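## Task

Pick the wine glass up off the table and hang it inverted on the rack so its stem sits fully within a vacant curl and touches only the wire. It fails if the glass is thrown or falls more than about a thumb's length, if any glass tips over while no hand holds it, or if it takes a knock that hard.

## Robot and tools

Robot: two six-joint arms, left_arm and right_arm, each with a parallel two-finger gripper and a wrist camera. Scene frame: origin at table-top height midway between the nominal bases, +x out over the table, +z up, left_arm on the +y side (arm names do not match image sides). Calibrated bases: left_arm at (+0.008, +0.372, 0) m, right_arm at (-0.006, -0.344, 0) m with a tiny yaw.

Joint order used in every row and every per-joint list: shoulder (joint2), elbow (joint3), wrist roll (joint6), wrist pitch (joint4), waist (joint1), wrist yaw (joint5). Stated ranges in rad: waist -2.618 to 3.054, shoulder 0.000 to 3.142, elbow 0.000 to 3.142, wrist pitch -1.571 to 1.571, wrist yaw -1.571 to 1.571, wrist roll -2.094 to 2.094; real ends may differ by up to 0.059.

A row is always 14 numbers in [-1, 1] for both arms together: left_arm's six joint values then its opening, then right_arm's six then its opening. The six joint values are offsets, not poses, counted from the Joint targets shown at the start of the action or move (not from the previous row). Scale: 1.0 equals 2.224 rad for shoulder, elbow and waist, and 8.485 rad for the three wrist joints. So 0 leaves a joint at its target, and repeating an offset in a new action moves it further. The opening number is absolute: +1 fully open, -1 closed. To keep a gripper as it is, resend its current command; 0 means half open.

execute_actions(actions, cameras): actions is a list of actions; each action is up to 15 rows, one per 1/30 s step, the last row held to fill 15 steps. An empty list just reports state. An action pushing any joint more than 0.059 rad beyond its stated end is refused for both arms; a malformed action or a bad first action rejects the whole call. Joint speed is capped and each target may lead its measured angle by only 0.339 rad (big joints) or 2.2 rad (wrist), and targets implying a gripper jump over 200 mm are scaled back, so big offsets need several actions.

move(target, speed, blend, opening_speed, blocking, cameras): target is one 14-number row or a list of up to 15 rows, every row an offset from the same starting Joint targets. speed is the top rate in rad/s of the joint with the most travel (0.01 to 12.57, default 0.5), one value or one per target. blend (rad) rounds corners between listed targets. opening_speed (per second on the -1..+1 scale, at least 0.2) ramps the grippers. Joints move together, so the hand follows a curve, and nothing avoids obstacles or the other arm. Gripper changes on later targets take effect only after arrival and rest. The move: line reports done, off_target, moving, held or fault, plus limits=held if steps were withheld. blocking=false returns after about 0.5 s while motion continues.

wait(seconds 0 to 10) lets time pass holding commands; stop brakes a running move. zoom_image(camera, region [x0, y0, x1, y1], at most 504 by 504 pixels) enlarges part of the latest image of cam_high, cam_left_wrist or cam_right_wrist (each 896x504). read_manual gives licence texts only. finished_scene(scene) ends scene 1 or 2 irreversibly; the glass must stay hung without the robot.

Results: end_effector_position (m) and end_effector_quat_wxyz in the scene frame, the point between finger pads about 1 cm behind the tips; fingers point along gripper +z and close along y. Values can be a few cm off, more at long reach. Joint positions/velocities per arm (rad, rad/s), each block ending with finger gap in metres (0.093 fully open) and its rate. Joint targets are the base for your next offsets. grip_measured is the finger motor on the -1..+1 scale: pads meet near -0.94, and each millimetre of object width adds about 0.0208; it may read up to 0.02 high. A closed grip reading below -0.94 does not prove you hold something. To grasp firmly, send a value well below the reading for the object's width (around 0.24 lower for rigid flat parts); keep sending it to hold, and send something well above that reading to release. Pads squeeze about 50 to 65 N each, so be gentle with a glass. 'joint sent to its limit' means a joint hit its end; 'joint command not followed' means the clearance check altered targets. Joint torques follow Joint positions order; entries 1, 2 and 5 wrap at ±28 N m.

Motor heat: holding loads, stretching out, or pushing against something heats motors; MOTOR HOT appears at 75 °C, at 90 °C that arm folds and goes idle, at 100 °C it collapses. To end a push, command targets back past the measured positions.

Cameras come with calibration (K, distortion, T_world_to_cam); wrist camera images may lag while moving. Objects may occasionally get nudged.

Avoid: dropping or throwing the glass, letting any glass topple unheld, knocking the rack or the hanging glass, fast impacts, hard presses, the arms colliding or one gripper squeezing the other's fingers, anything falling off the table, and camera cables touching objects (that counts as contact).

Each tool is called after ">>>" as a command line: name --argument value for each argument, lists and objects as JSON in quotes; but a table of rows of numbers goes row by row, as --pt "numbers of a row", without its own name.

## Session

>>> execute_actions --actions '[]'

>>> zoom_image --camera "cam_high" --region '[380, 230, 600, 420]'

Scene clock: 0.00 s.
left_arm: end_effector_position=(+0.4049, +0.3660, +0.0882) grip_measured=+1.000 end_effector_quat_wxyz=(+0.572, +0.000, +0.820, +0.013) | right_arm: end_effector_position=(+0.3743, -0.3516, +0.0940) grip_measured=+1.000 end_effector_quat_wxyz=(+0.593, +0.011, +0.805, -0.012)
Joint names: [shoulder, elbow, wrist roll, wrist pitch, waist, wrist yaw]
Joint positions: left_arm=[1.586 0.392 0.002 0.842 -0.038 -0.059 0.093] | right_arm=[1.537 0.303 0.002 0.934 -0.023 0.026 0.093]
Joint velocities: within noise
Joint torques (N m): no reading
Heat: left arm: 30 °C; right arm: 30 °C.
Joint targets: left_arm=[1.577 0.400 0.002 0.850 -0.038 -0.059] | right_arm=[1.531 0.310 0.002 0.937 -0.023 0.026]
Tool commands: left_gripper/opening=+1.0 right_gripper/opening=+1.0
camera_calibration:
cam_left_wrist: T_world_to_cam=[[0.00199801, -0.999632, -0.027052, 0.368692], [-0.699921, 0.0179232, -0.713996, 0.380002], [0.714218, 0.0203608, -0.699627, -0.154317], [0, 0, 0, 1]] pos_world=[0.375451, 0.364887, 0.17333]
cam_right_wrist: T_world_to_cam=[[-0.0544182, -0.998121, -0.0281602, -0.326267], [-0.657333, 0.0570387, -0.751438, 0.377021], [0.751633, -0.0223813, -0.659202, -0.149411], [0, 0, 0, 1]] pos_world=[0.342375, -0.350502, 0.175628]

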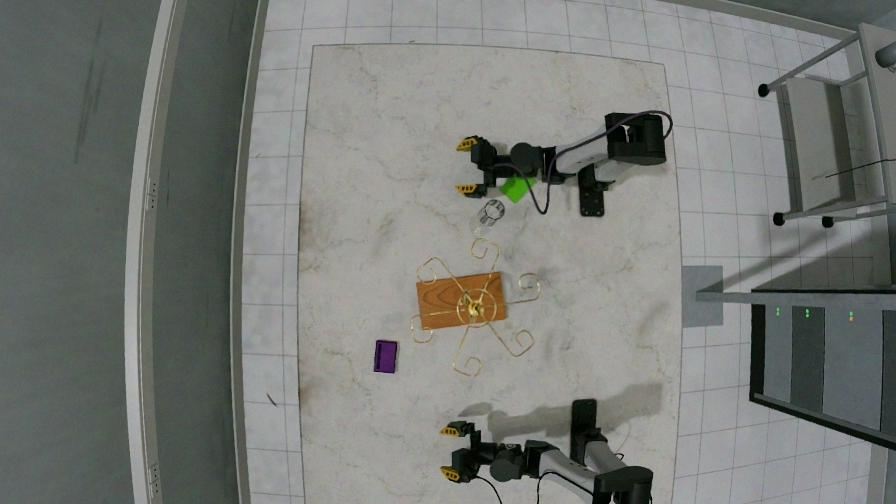

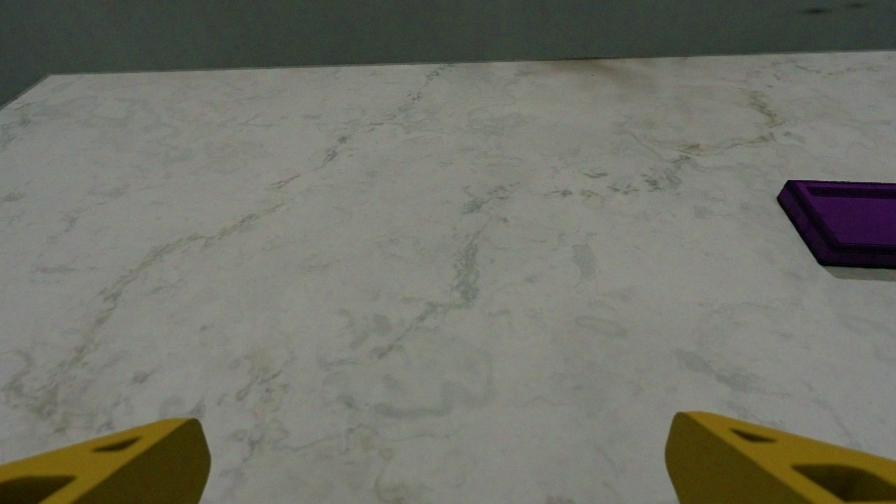

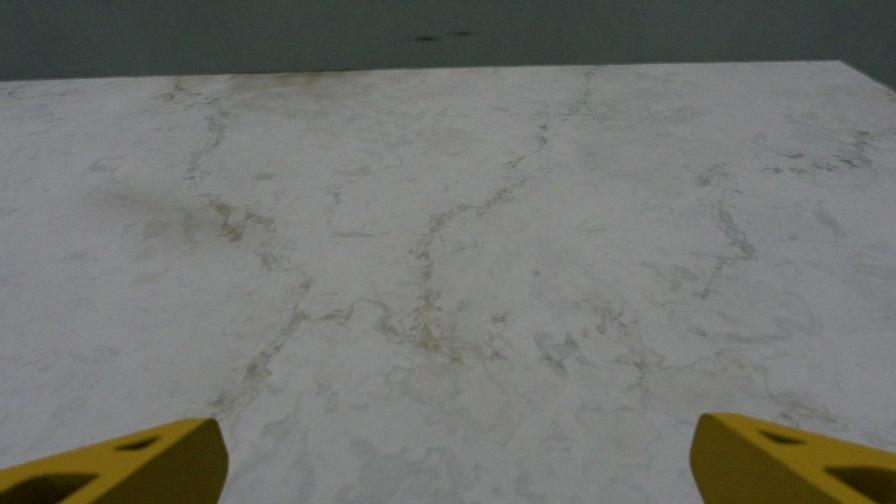

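Scaled by 2.291 from the camera's 896x504 image, which has a finer 1280x720 frame.

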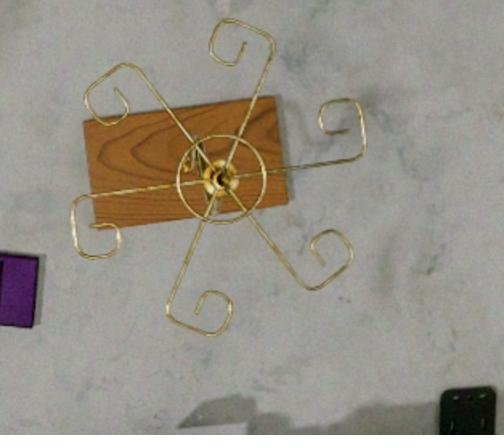

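>>> zoom_image --camera "cam_high" --region '[440, 160, 550, 270]'

Scaled by 4.582 from the camera's 896x504 image, which has a finer 1280x720 frame.

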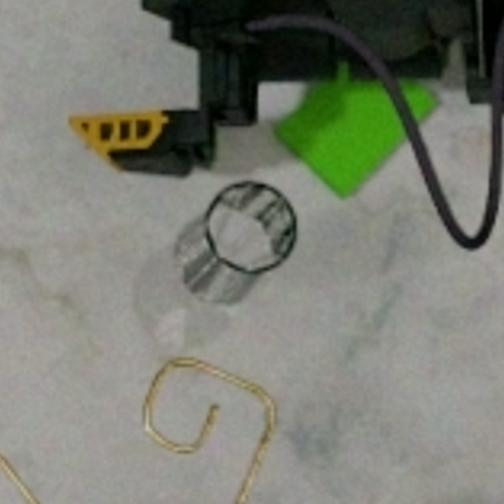

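>>> move --pt "-0.0571 0.2698 0.0823 -0.1237 0.1524 0.1248 1 0.0387 0.1079 -0.0474 -0.0318 -0.2936 -0.1798 1" --pt "-0.0809 0.442 0.1765 -0.2753 0.1524 0.1897 1 0.0396 0.1403 -0.1854 -0.1782 -0.2936 -0.1857 1" --speed 1.2 --blend 0.1

>>> zoom_image --camera "cam_high" --region '[440, 190, 550, 300]'

Scene clock: 72.53 s.
left_arm: end_effector_position=(+0.2768, +0.2778, +0.3400) grip_measured=+1.000 end_effector_quat_wxyz=(+0.548, +0.413, +0.589, -0.427) | right_arm: end_effector_position=(+0.2643, -0.3397, +0.1184) grip_measured=+1.000 end_effector_quat_wxyz=(+0.615, -0.314, +0.654, +0.311)
Joint names: [shoulder, elbow, wrist roll, wrist pitch, waist, wrist yaw]
Joint positions: left_arm=[1.416 1.357 1.485 -1.477 0.297 1.536 0.093] | right_arm=[1.613 0.599 -1.554 -0.561 -0.671 -1.519 0.093]
Joint velocities: within noise
Joint torques (N m): left_arm=[-7.02 6.65 0.05 0.19 -0.21 0.65] | right_arm=[-4.19 5.79 -0.29 0.1 -0.72 -1.09]
Heat: left arm: 36 °C; right arm: 33 °C.
Joint targets: left_arm=[1.397 1.383 1.500 -1.486 0.301 1.550] | right_arm=[1.619 0.623 -1.571 -0.575 -0.676 -1.550]
move: done
camera_calibration:
cam_left_wrist: T_world_to_cam=[[-0.957972, -0.283776, 0.0419543, 0.331082], [-0.16167, 0.413279, -0.896138, 0.274821], [0.236964, -0.865258, -0.441788, 0.405508], [0, 0, 0, 1]] pos_world=[0.265507, 0.331244, 0.411536]
cam_right_wrist: T_world_to_cam=[[0.783368, -0.618786, -0.0586269, -0.408634], [-0.322304, -0.323749, -0.889554, 0.120767], [0.531464, 0.715745, -0.453052, 0.234132], [0, 0, 0, 1]] pos_world=[0.234602, -0.381338, 0.189546]

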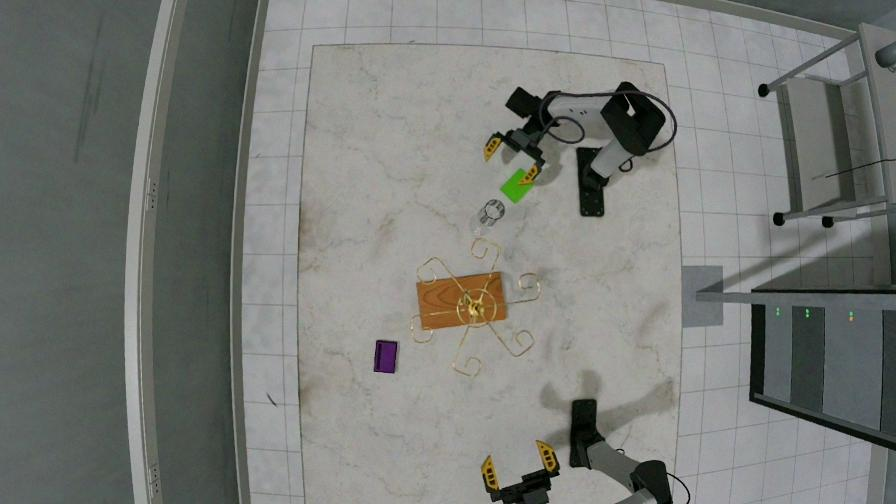

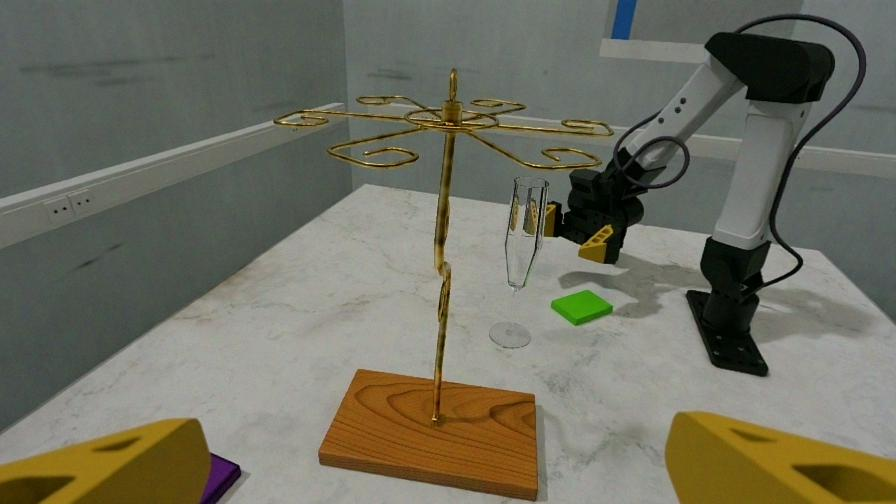

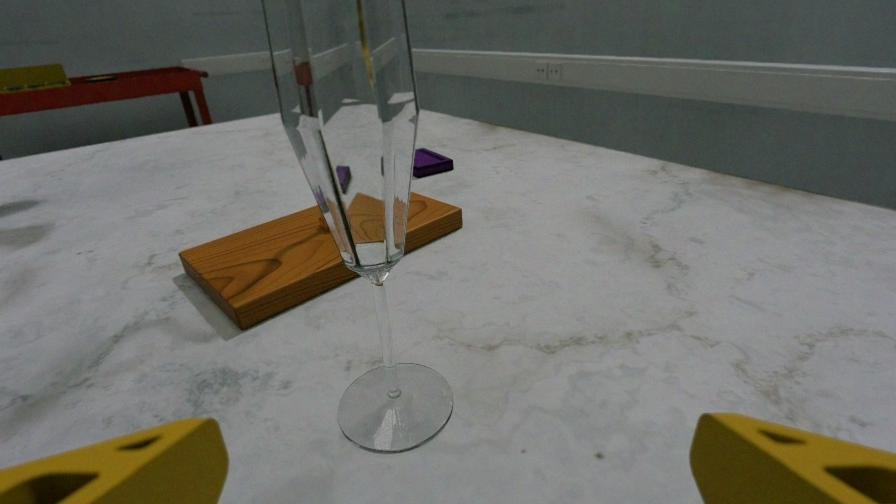

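Scaled by 4.582 from the camera's 896x504 image, which has a finer 1280x720 frame.

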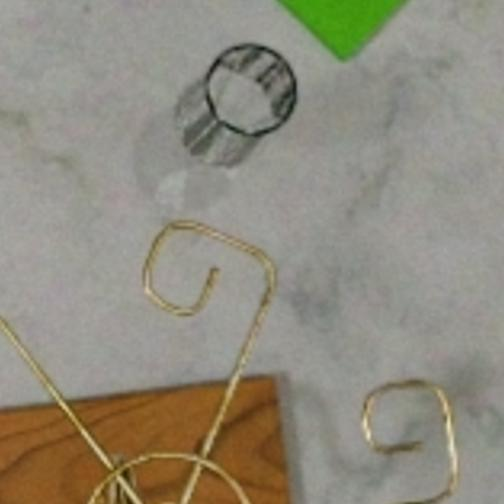

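>>> move --target '[0,0,0,0,0,0,1,0.0238,0.0647,0.3337,-0.0607,0.0567,-0.0041,1]' --speed 1.8 --cameras '["cam_right_wrist","cam_left_wrist"]'

Scene clock: 200.03 s.
left_arm: end_effector_position=(+0.2767, +0.2777, +0.3401) grip_measured=+1.000 end_effector_quat_wxyz=(+0.548, +0.412, +0.589, -0.428) | right_arm: end_effector_position=(+0.2612, -0.3084, +0.1491) grip_measured=+1.000 end_effector_quat_wxyz=(-0.379, +0.634, +0.317, +0.595)
Joint names: [shoulder, elbow, wrist roll, wrist pitch, waist, wrist yaw]
Joint positions: left_arm=[1.416 1.357 1.485 -1.479 0.297 1.537 0.093] | right_arm=[1.666 0.744 1.25 -1.072 -0.557 -1.566 0.093]
Joint velocities: within noise
Joint torques (N m): left_arm=[-7.05 6.98 0.07 0.23 0.12 0.7] | right_arm=[-4.55 5.48 -0.02 -0.47 0.57 -0.82]
Heat: left arm: 35 °C; right arm: 34 °C.
Joint targets: left_arm=[1.397 1.383 1.500 -1.486 0.301 1.550] | right_arm=[1.672 0.766 1.260 -1.090 -0.550 -1.578]
joint sent to its limit (right arm) — the wrist yaw, lower limit.
move: done
camera_calibration:
cam_left_wrist: T_world_to_cam=[[-0.957915, -0.283666, 0.043969, 0.3301], [-0.163172, 0.41207, -0.896422, 0.275809], [0.236166, -0.865871, -0.441014, 0.40567], [0, 0, 0, 1]] pos_world=[0.265406, 0.331243, 0.411633]
cam_right_wrist: T_world_to_cam=[[-0.854063, 0.500692, 0.141012, 0.358104], [-0.0930065, -0.413708, 0.905647, -0.19809], [0.511787, 0.760364, 0.3999, 0.119021], [0, 0, 0, 1]] pos_world=[0.226507, -0.351751, 0.0813062]
Images, in order (width x height): cam_left_wrist 896x504, cam_right_wrist 896x504.

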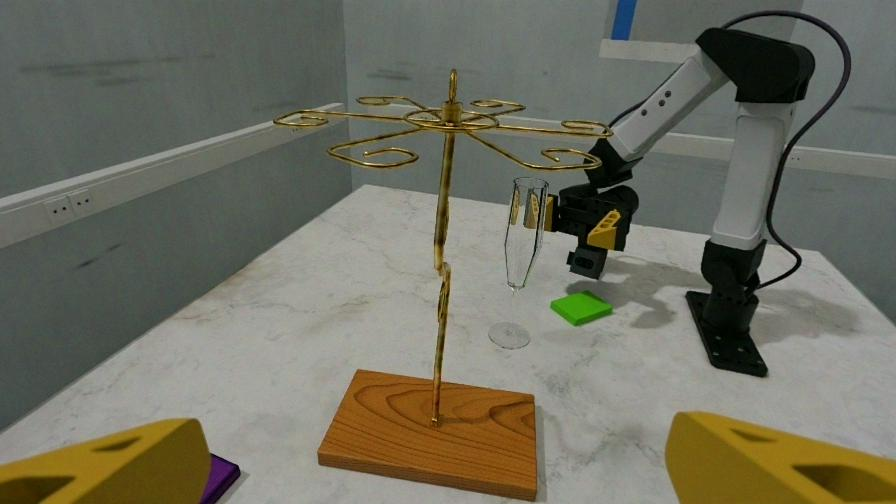

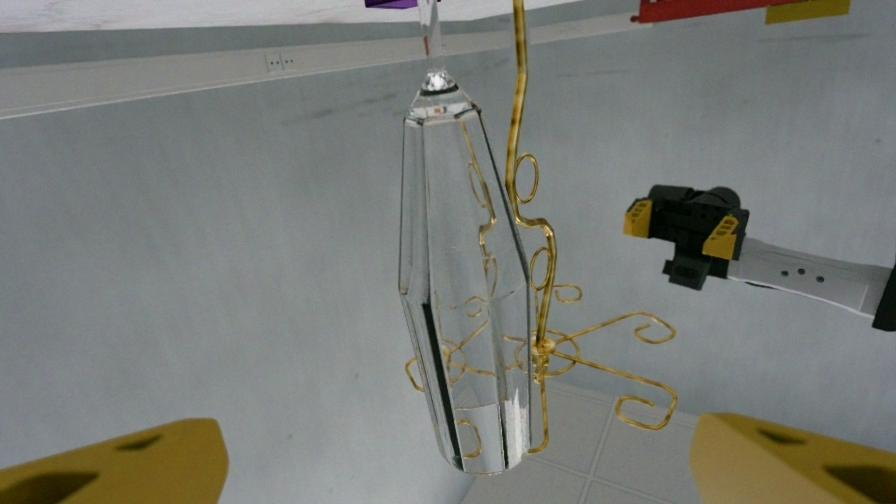

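>>> move --pt "0 0 0 0 0 0 1 0.025 0.1303 -0.001 -0.0164 0.0971 -0.0008 1" --pt "0 0 0 0 0 0 1 0.0905 0.2124 -0.001 -0.0207 0.1906 -0.0008 1" --speed 0.5 --blend 0.03 --cameras '["cam_right_wrist","cam_left_wrist"]'

Scene clock: 240.50 s.
left_arm: end_effector_position=(+0.2767, +0.2777, +0.3402) grip_measured=+1.000 end_effector_quat_wxyz=(+0.548, +0.412, +0.589, -0.428) | right_arm: end_effector_position=(+0.3150, -0.2108, +0.1943) grip_measured=+1.000 end_effector_quat_wxyz=(-0.474, +0.530, +0.469, +0.524)
Joint names: [shoulder, elbow, wrist roll, wrist pitch, waist, wrist yaw]
Joint positions: left_arm=[1.416 1.357 1.485 -1.479 0.297 1.537 0.093] | right_arm=[1.867 1.212 1.252 -1.247 -0.127 -1.57 0.093]
Joint velocities: within noise
Joint torques (N m): left_arm=[-7.01 6.87 0.11 0.22 -0.13 0.68] | right_arm=[-7.12 6.72 -0.1 -0.38 -0.18 -0.82]
Heat: left arm: 36 °C; right arm: 33 °C.
Joint targets: left_arm=[1.397 1.383 1.500 -1.486 0.301 1.551] | right_arm=[1.874 1.239 1.252 -1.265 -0.126 -1.578]
joint sent to its limit (right arm) — the wrist yaw, lower limit.
move: done; joint sent to its limit at target 1
camera_calibration:
cam_left_wrist: T_world_to_cam=[[-0.957905, -0.283704, 0.0439272, 0.330156], [-0.163076, 0.411793, -0.896567, 0.275894], [0.236271, -0.86599, -0.440724, 0.405649], [0, 0, 0, 1]] pos_world=[0.265407, 0.331343, 0.411633]
cam_right_wrist: T_world_to_cam=[[-0.993618, 0.10075, 0.05072, 0.326058], [0.00512083, -0.408902, 0.912564, -0.224866], [0.112681, 0.907, 0.405777, 0.154656], [0, 0, 0, 1]] pos_world=[0.307702, -0.265071, 0.125911]
Images, in order (width x height): cam_left_wrist 896x504, cam_right_wrist 896x504.

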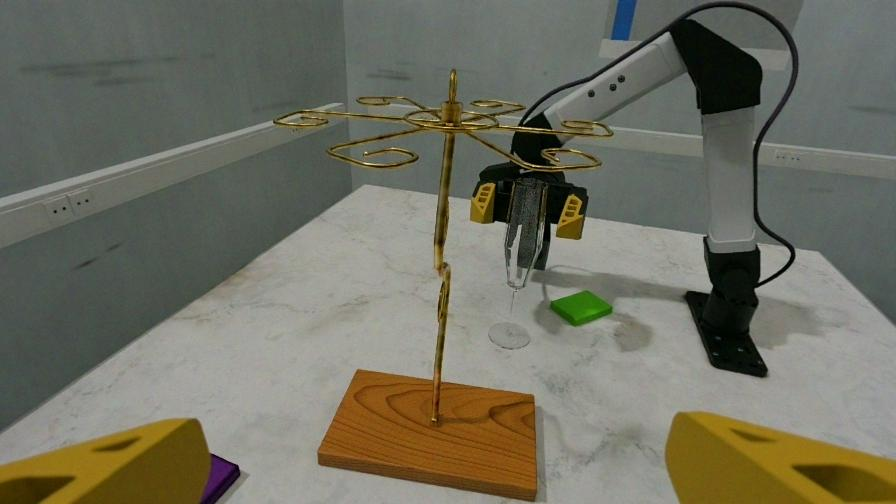

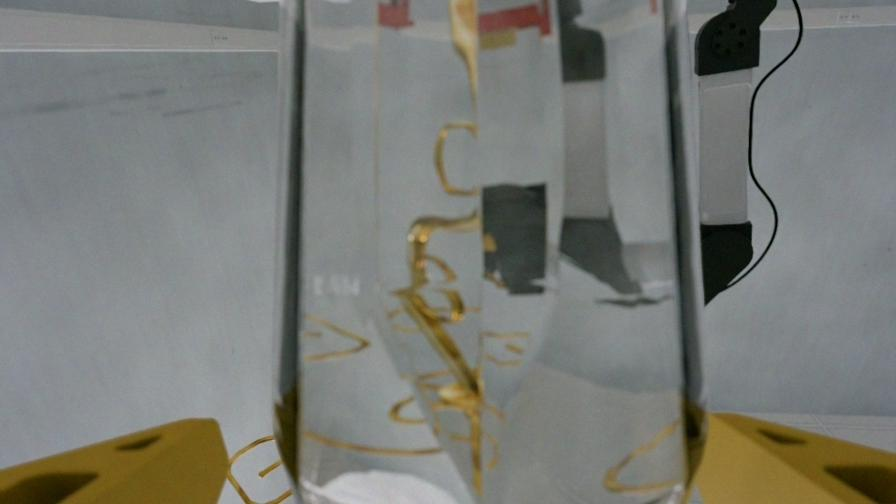

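>>> move --target '[0,0,0,0,0,0,1,0,0,0,0,0,0,-0.18]' --opening_speed 0.6 --cameras '["cam_left_wrist","cam_high"]'

>>> zoom_image --camera "cam_left_wrist" --region '[420, 120, 640, 360]'

Scene clock: 266.07 s.
left_arm: end_effector_position=(+0.2766, +0.2777, +0.3402) grip_measured=+1.000 end_effector_quat_wxyz=(+0.548, +0.412, +0.589, -0.428) | right_arm: end_effector_position=(+0.3147, -0.2108, +0.1945) grip_measured=-0.028 end_effector_quat_wxyz=(-0.475, +0.531, +0.467, +0.523)
Joint names: [shoulder, elbow, wrist roll, wrist pitch, waist, wrist yaw]
Joint positions: left_arm=[1.416 1.357 1.485 -1.48 0.297 1.537 0.093] | right_arm=[1.867 1.212 1.252 -1.252 -0.127 -1.57 0.044]
Joint velocities: within noise
Joint torques (N m): left_arm=[-7.01 6.91 0.09 0.23 0.02 0.65] | right_arm=[-7.12 6.87 -0.1 -0.35 -0.09 -0.81]
Heat: left arm: 36 °C; right arm: 35 °C.
Joint targets: left_arm=[1.397 1.383 1.500 -1.486 0.301 1.551] | right_arm=[1.874 1.239 1.252 -1.265 -0.126 -1.578]
move: done
camera_calibration:
cam_left_wrist: T_world_to_cam=[[-0.957905, -0.283644, 0.0443069, 0.32998], [-0.163377, 0.411698, -0.896556, 0.275999], [0.236062, -0.866054, -0.440709, 0.405719], [0, 0, 0, 1]] pos_world=[0.265406, 0.331343, 0.411633]
Images, in order (width x height): cam_high 896x504, cam_left_wrist 896x504.

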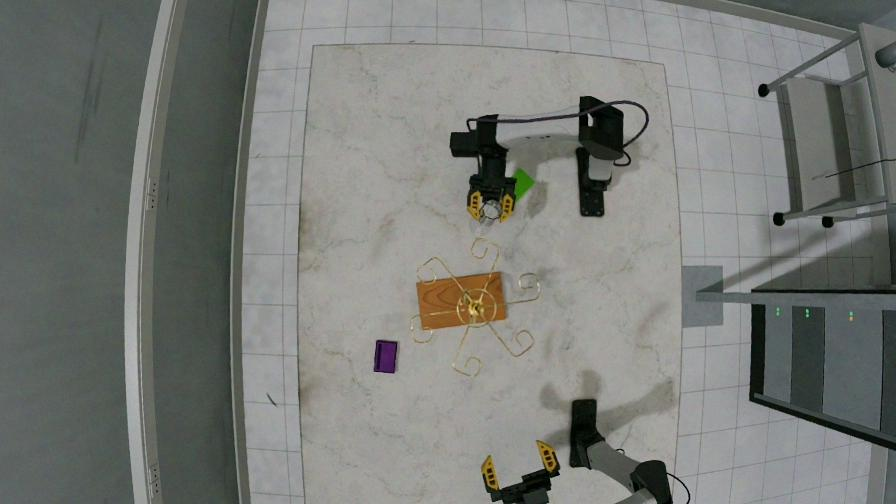

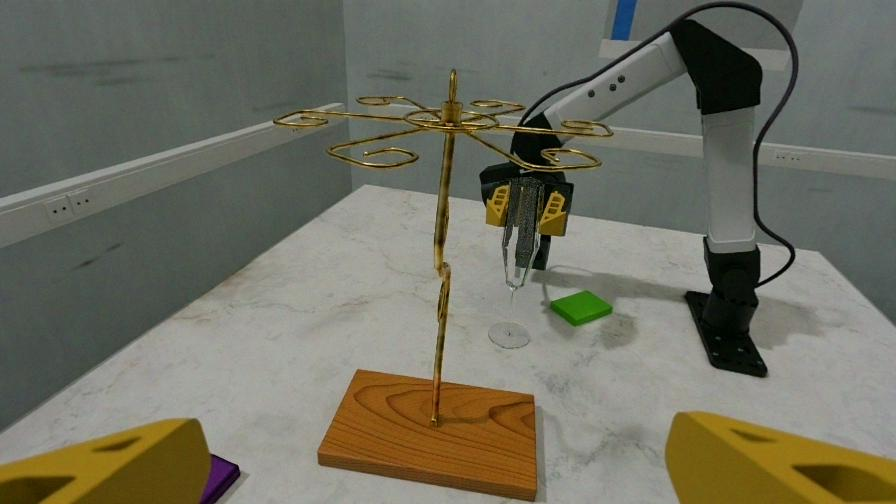

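Scaled by 2.100 from the camera's 896x504 image, which has a finer 1280x720 frame.

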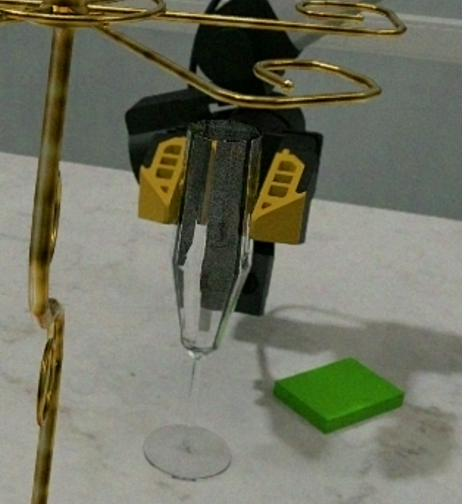

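>>> move --pt "0 0 0 0 0 0 1 -0.045 0.0432 0.0185 -0.0048 0 -0.0008 -0.25" --pt "0 0 0 0 0 0 1 -0.0375 -0.0234 -0.2812 0.0871 0.0054 -0.0008 -0.25" --pt "0 0 0 0 0 0 1 0.045 0.0868 -0.2812 0.0798 0.0522 -0.0008 -0.25" --speed '[0.3,1.5,0.5]' --blend '[0.02,0.05,0]' --cameras '["cam_left_wrist","cam_high"]'

>>> zoom_image --camera "cam_high" --region '[430, 180, 560, 310]'

>>> zoom_image --camera "cam_left_wrist" --region '[260, 40, 660, 300]'

Scene clock: 347.40 s.
left_arm: end_effector_position=(+0.2766, +0.2777, +0.3402) grip_measured=+1.000 end_effector_quat_wxyz=(+0.548, +0.412, +0.589, -0.428) | right_arm: end_effector_position=(+0.3857, -0.1748, +0.2040) grip_measured=-0.042 end_effector_quat_wxyz=(+0.489, -0.493, +0.512, +0.505)
Joint names: [shoulder, elbow, wrist roll, wrist pitch, waist, wrist yaw]
Joint positions: left_arm=[1.416 1.357 1.485 -1.48 0.297 1.537 0.093] | right_arm=[1.971 1.396 -1.121 -0.58 -0.012 -1.559 0.043]
Joint velocities: within noise
Joint torques (N m): left_arm=[-6.9 6.99 0.11 0.25 -0.14 0.66] | right_arm=[-9.43 8.38 -0.28 0.57 0.02 -0.95]
Heat: left arm: 37 °C; right arm: 36 °C.
Joint targets: left_arm=[1.397 1.383 1.500 -1.486 0.301 1.551] | right_arm=[1.974 1.432 -1.134 -0.588 -0.010 -1.577]
joint sent to its limit (right arm) — the wrist yaw, lower limit.
move: off_target (right_arm); joint sent to its limit at targets 1 and 2; right_arm: the elbow is farthest, 0.036 rad from its target
camera_calibration:
cam_left_wrist: T_world_to_cam=[[-0.957905, -0.283644, 0.0443069, 0.32998], [-0.163377, 0.411698, -0.896556, 0.275999], [0.236062, -0.866054, -0.440709, 0.405719], [0, 0, 0, 1]] pos_world=[0.265406, 0.331343, 0.411633]
Images, in order (width x height): cam_high 896x504, cam_left_wrist 896x504.

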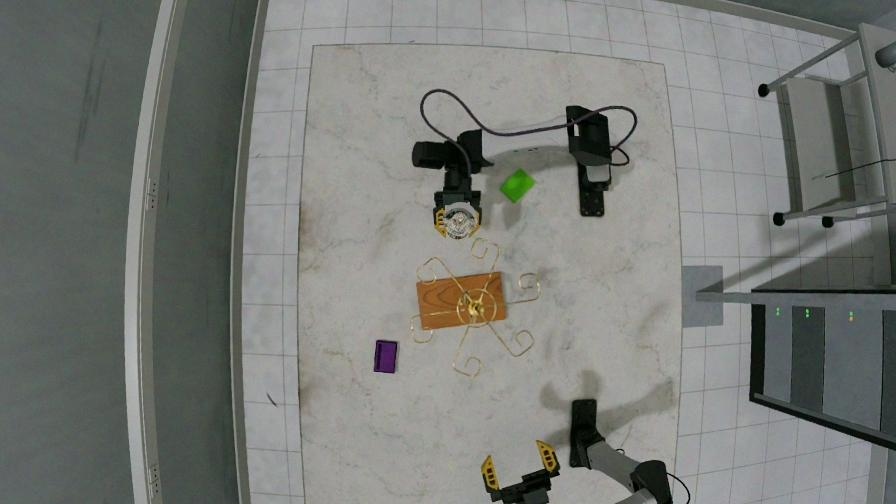

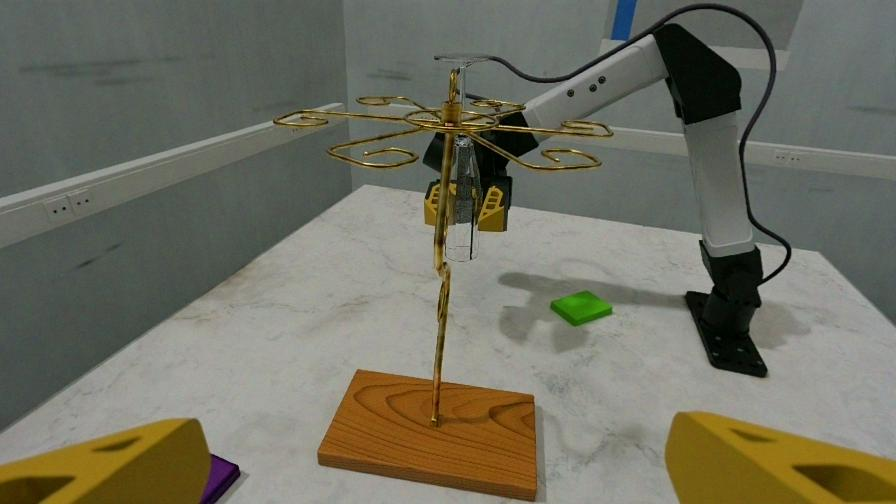

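Scaled by 3.877 from the camera's 896x504 image, which has a finer 1280x720 frame.

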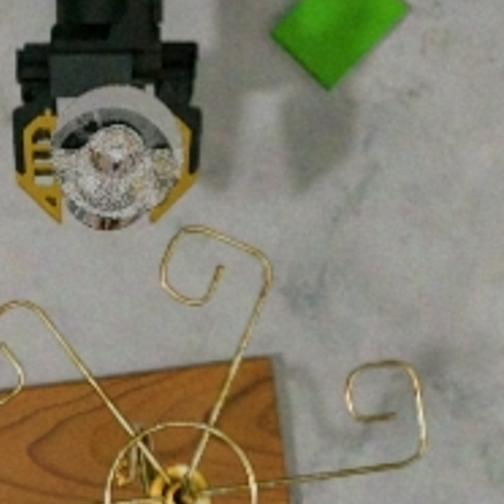

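Scaled by 1.260 from the camera's 896x504 image, which has a finer 1280x720 frame.

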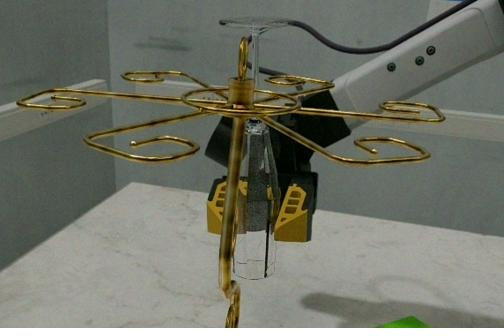

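>>> zoom_image --camera "cam_high" --region '[430, 195, 490, 255]'

Scaled by 8.400 from the camera's 896x504 image, which has a finer 1280x720 frame.

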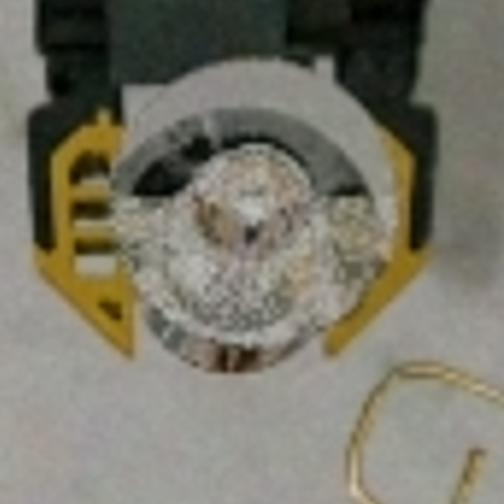

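>>> move --pt "0 0 0 0 0 0 1 0.0496 0.0735 0 -0.0062 0.0656 -0.0009 -0.25" --pt "0 0 0 0 0 0 1 0.0511 0.0758 0 -0.0065 0.0998 -0.0009 -0.25" --pt "0 0 0 0 0 0 1 -0.0193 -0.025 0 0.0026 0.0994 -0.0009 -0.25" --speed 0.3 --blend '[0.03,0.03,0]' --cameras '["cam_left_wrist","cam_high"]'

>>> zoom_image --camera "cam_high" --region '[450, 220, 520, 290]'

>>> zoom_image --camera "cam_left_wrist" --region '[400, 40, 600, 240]'

Scene clock: 478.87 s.
left_arm: end_effector_position=(+0.2766, +0.2777, +0.3402) grip_measured=+1.000 end_effector_quat_wxyz=(+0.548, +0.412, +0.589, -0.428) | right_arm: end_effector_position=(+0.3351, -0.0924, +0.2013) grip_measured=-0.042 end_effector_quat_wxyz=(-0.424, +0.544, -0.458, -0.561)
Joint names: [shoulder, elbow, wrist roll, wrist pitch, waist, wrist yaw]
Joint positions: left_arm=[1.416 1.357 1.485 -1.48 0.297 1.537 0.093] | right_arm=[1.969 1.384 -1.125 -0.592 0.213 -1.558 0.043]
Joint velocities: within noise
Joint torques (N m): left_arm=[-6.99 6.76 0.11 0.28 -0.12 0.7] | right_arm=[-13.11 5.03 -0.22 0.85 -0.23 -0.93]
Heat: left arm: 38 °C; right arm: 41 °C.
Joint targets: left_arm=[1.397 1.383 1.500 -1.486 0.301 1.551] | right_arm=[1.930 1.376 -1.134 -0.566 0.211 -1.578]
joint sent to its limit (right arm) — the wrist yaw, lower limit.
move: off_target (right_arm); joint sent to its limit at targets 1 and 2; right_arm: the shoulder is farthest, 0.038 rad from its target
camera_calibration:
cam_left_wrist: T_world_to_cam=[[-0.957905, -0.283644, 0.0443069, 0.32998], [-0.163377, 0.411698, -0.896556, 0.275999], [0.236062, -0.866054, -0.440709, 0.405719], [0, 0, 0, 1]] pos_world=[0.265406, 0.331343, 0.411633]
Images, in order (width x height): cam_high 896x504, cam_left_wrist 896x504.

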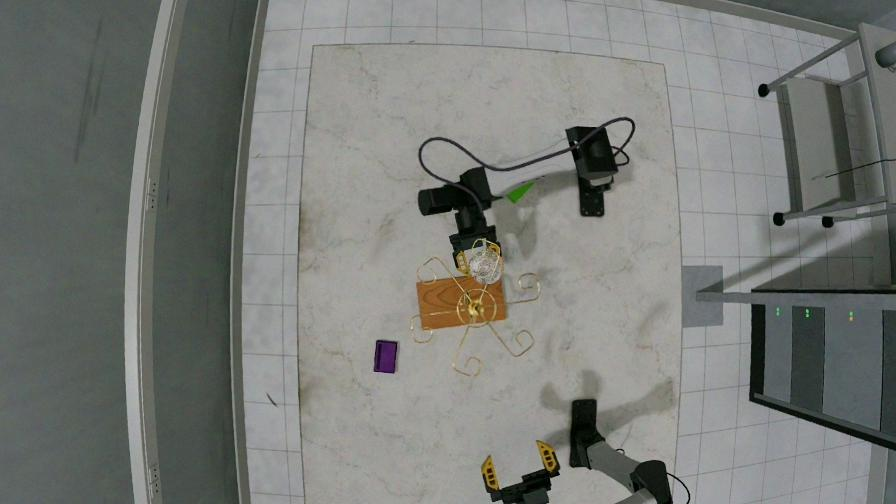

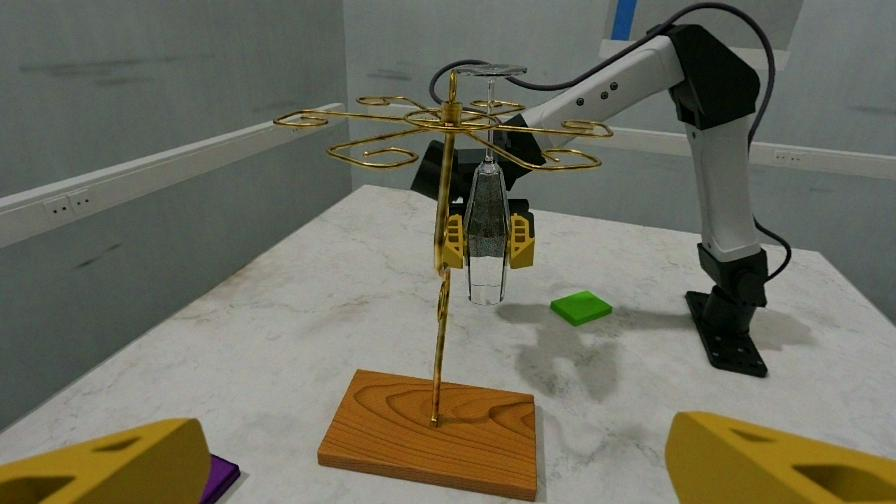

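Scaled by 7.200 from the camera's 896x504 image, which has a finer 1280x720 frame.

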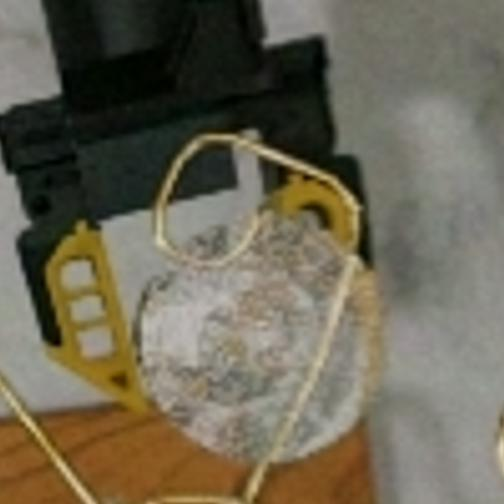

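Scaled by 2.520 from the camera's 896x504 image, which has a finer 1280x720 frame.

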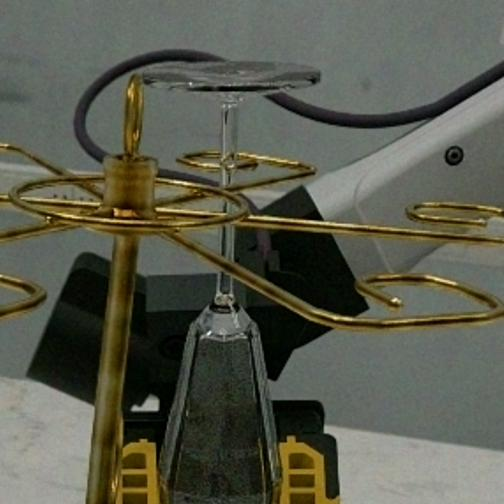

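>>> move --target '[0,0,0,0,0,0,1,-0.0546,-0.0729,0,0.0048,-0.0378,-0.0009,-0.25]' --speed 0.2 --cameras '["cam_left_wrist","cam_high"]'

>>> zoom_image --camera "cam_high" --region '[460, 210, 530, 280]'

>>> zoom_image --camera "cam_left_wrist" --region '[430, 40, 590, 200]'

Scene clock: 519.70 s.
left_arm: end_effector_position=(+0.2766, +0.2777, +0.3402) grip_measured=+1.000 end_effector_quat_wxyz=(+0.548, +0.412, +0.589, -0.428) | right_arm: end_effector_position=(+0.3206, -0.1258, +0.2034) grip_measured=-0.042 end_effector_quat_wxyz=(-0.447, +0.526, -0.479, -0.542)
Joint names: [shoulder, elbow, wrist roll, wrist pitch, waist, wrist yaw]
Joint positions: left_arm=[1.416 1.357 1.485 -1.48 0.297 1.537 0.093] | right_arm=[1.844 1.222 -1.125 -0.551 0.132 -1.558 0.043]
Joint velocities: within noise
Joint torques (N m): left_arm=[-7.12 6.89 0.11 0.18 -0.16 0.65] | right_arm=[-11.6 4.77 -0.2 0.93 -0.65 -0.94]
Heat: left arm: 38 °C; right arm: 47 °C.
Joint targets: left_arm=[1.397 1.383 1.500 -1.486 0.301 1.551] | right_arm=[1.809 1.214 -1.134 -0.525 0.127 -1.578]
joint sent to its limit (right arm) — the wrist yaw, lower limit.
move: off_target (right_arm); right_arm: the shoulder is farthest, 0.036 rad from its target
camera_calibration:
cam_left_wrist: T_world_to_cam=[[-0.957905, -0.283644, 0.0443069, 0.32998], [-0.163377, 0.411698, -0.896556, 0.275999], [0.236062, -0.866054, -0.440709, 0.405719], [0, 0, 0, 1]] pos_world=[0.265406, 0.331343, 0.411633]
Images, in order (width x height): cam_high 896x504, cam_left_wrist 896x504.

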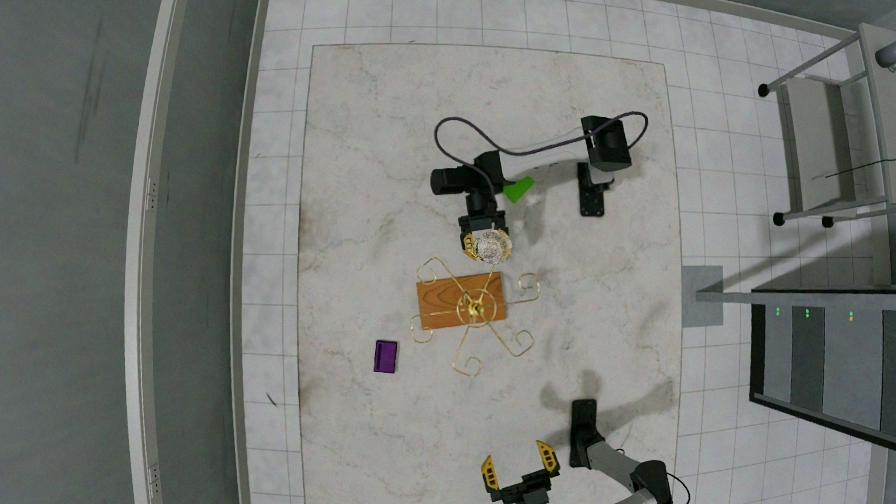

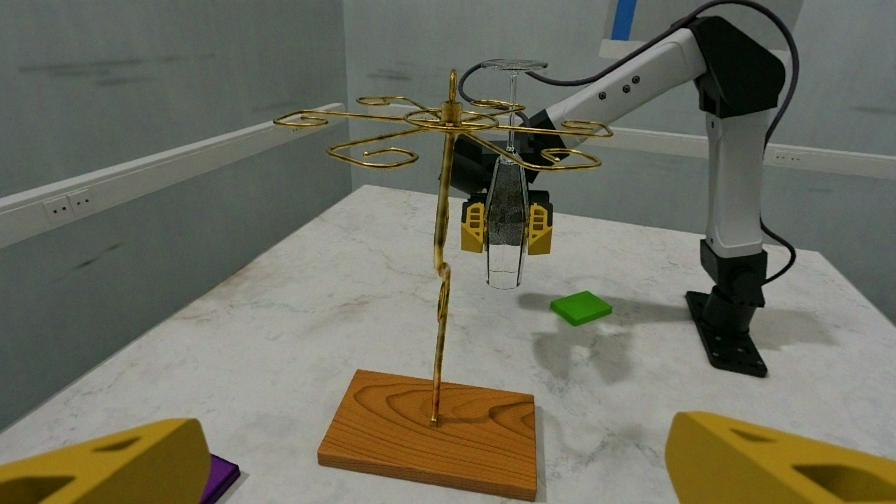

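Scaled by 7.200 from the camera's 896x504 image, which has a finer 1280x720 frame.

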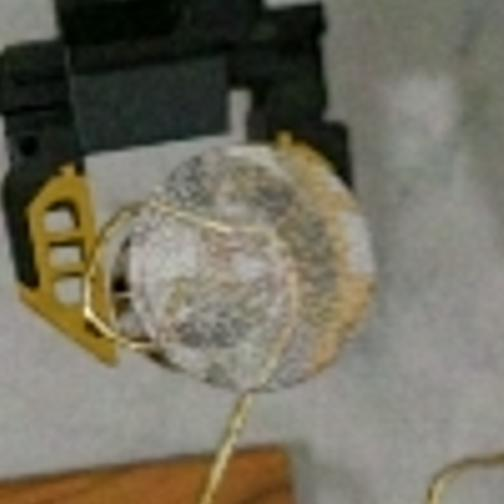

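Scaled by 3.150 from the camera's 896x504 image, which has a finer 1280x720 frame.

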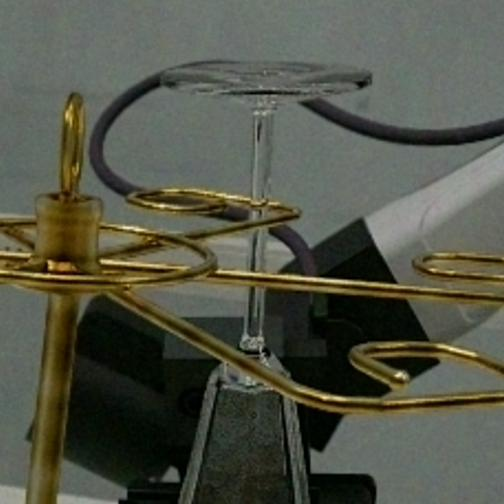

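>>> move --target '[0,0,0,0,0,0,1,0.0405,-0.0311,0,0.0145,0,0,-0.25]' --speed 0.1 --cameras '["cam_left_wrist","cam_high"]'

>>> zoom_image --camera "cam_left_wrist" --region '[430, 40, 590, 200]'

>>> zoom_image --camera "cam_high" --region '[460, 210, 530, 280]'

Scene clock: 554.67 s.
left_arm: end_effector_position=(+0.2766, +0.2777, +0.3402) grip_measured=+1.000 end_effector_quat_wxyz=(+0.548, +0.412, +0.589, -0.428) | right_arm: end_effector_position=(+0.3209, -0.1257, +0.1737) grip_measured=-0.042 end_effector_quat_wxyz=(-0.450, +0.528, -0.475, -0.541)
Joint names: [shoulder, elbow, wrist roll, wrist pitch, waist, wrist yaw]
Joint positions: left_arm=[1.416 1.357 1.485 -1.48 0.297 1.537 0.093] | right_arm=[1.894 1.154 -1.125 -0.425 0.132 -1.562 0.043]
Joint velocities: within noise
Joint torques (N m): left_arm=[-6.86 6.86 0.12 0.2 -0.02 0.68] | right_arm=[-8.12 4.44 -0.21 0.81 -0.7 -0.88]
Heat: left arm: 39 °C; right arm: 48 °C.
Joint targets: left_arm=[1.397 1.383 1.500 -1.486 0.301 1.550] | right_arm=[1.899 1.145 -1.134 -0.402 0.127 -1.577]
move: done
camera_calibration:
cam_left_wrist: T_world_to_cam=[[-0.957905, -0.283644, 0.0443069, 0.32998], [-0.163377, 0.411698, -0.896556, 0.275999], [0.236062, -0.866054, -0.440709, 0.405719], [0, 0, 0, 1]] pos_world=[0.265406, 0.331343, 0.411633]
Images, in order (width x height): cam_high 896x504, cam_left_wrist 896x504.

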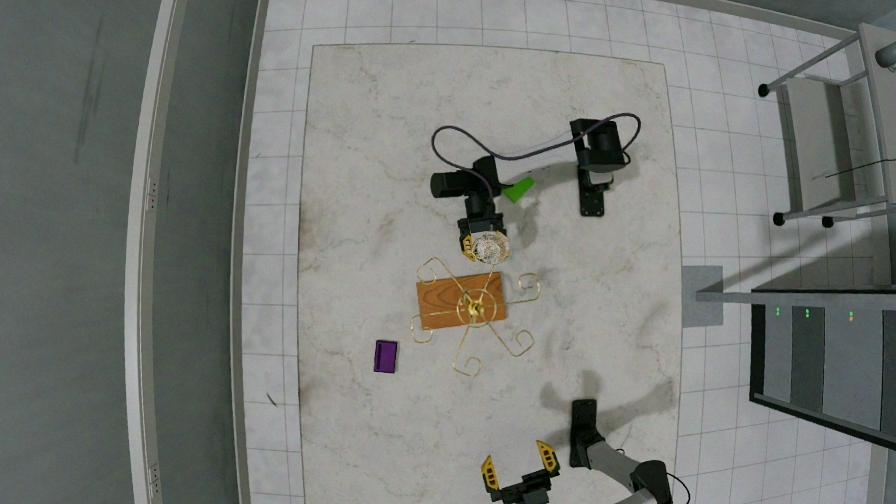

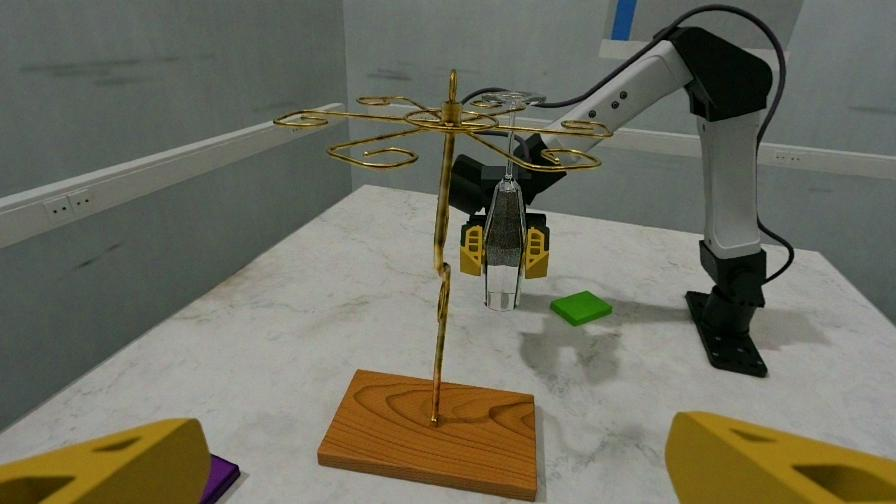

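Scaled by 3.150 from the camera's 896x504 image, which has a finer 1280x720 frame.

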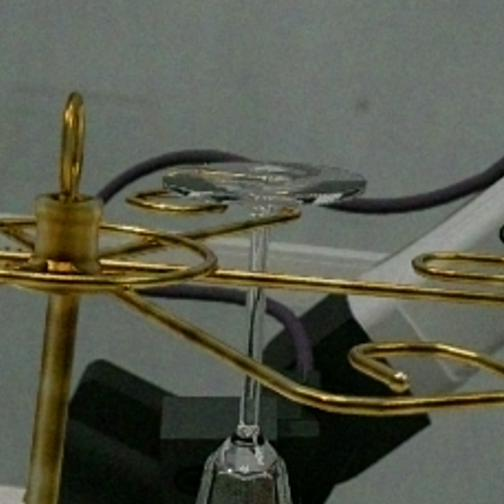

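Scaled by 7.200 from the camera's 896x504 image, which has a finer 1280x720 frame.

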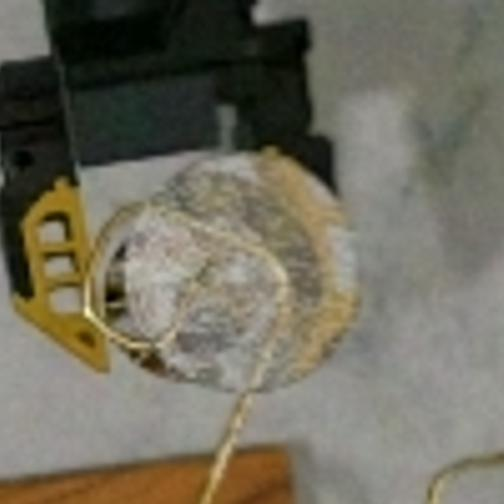

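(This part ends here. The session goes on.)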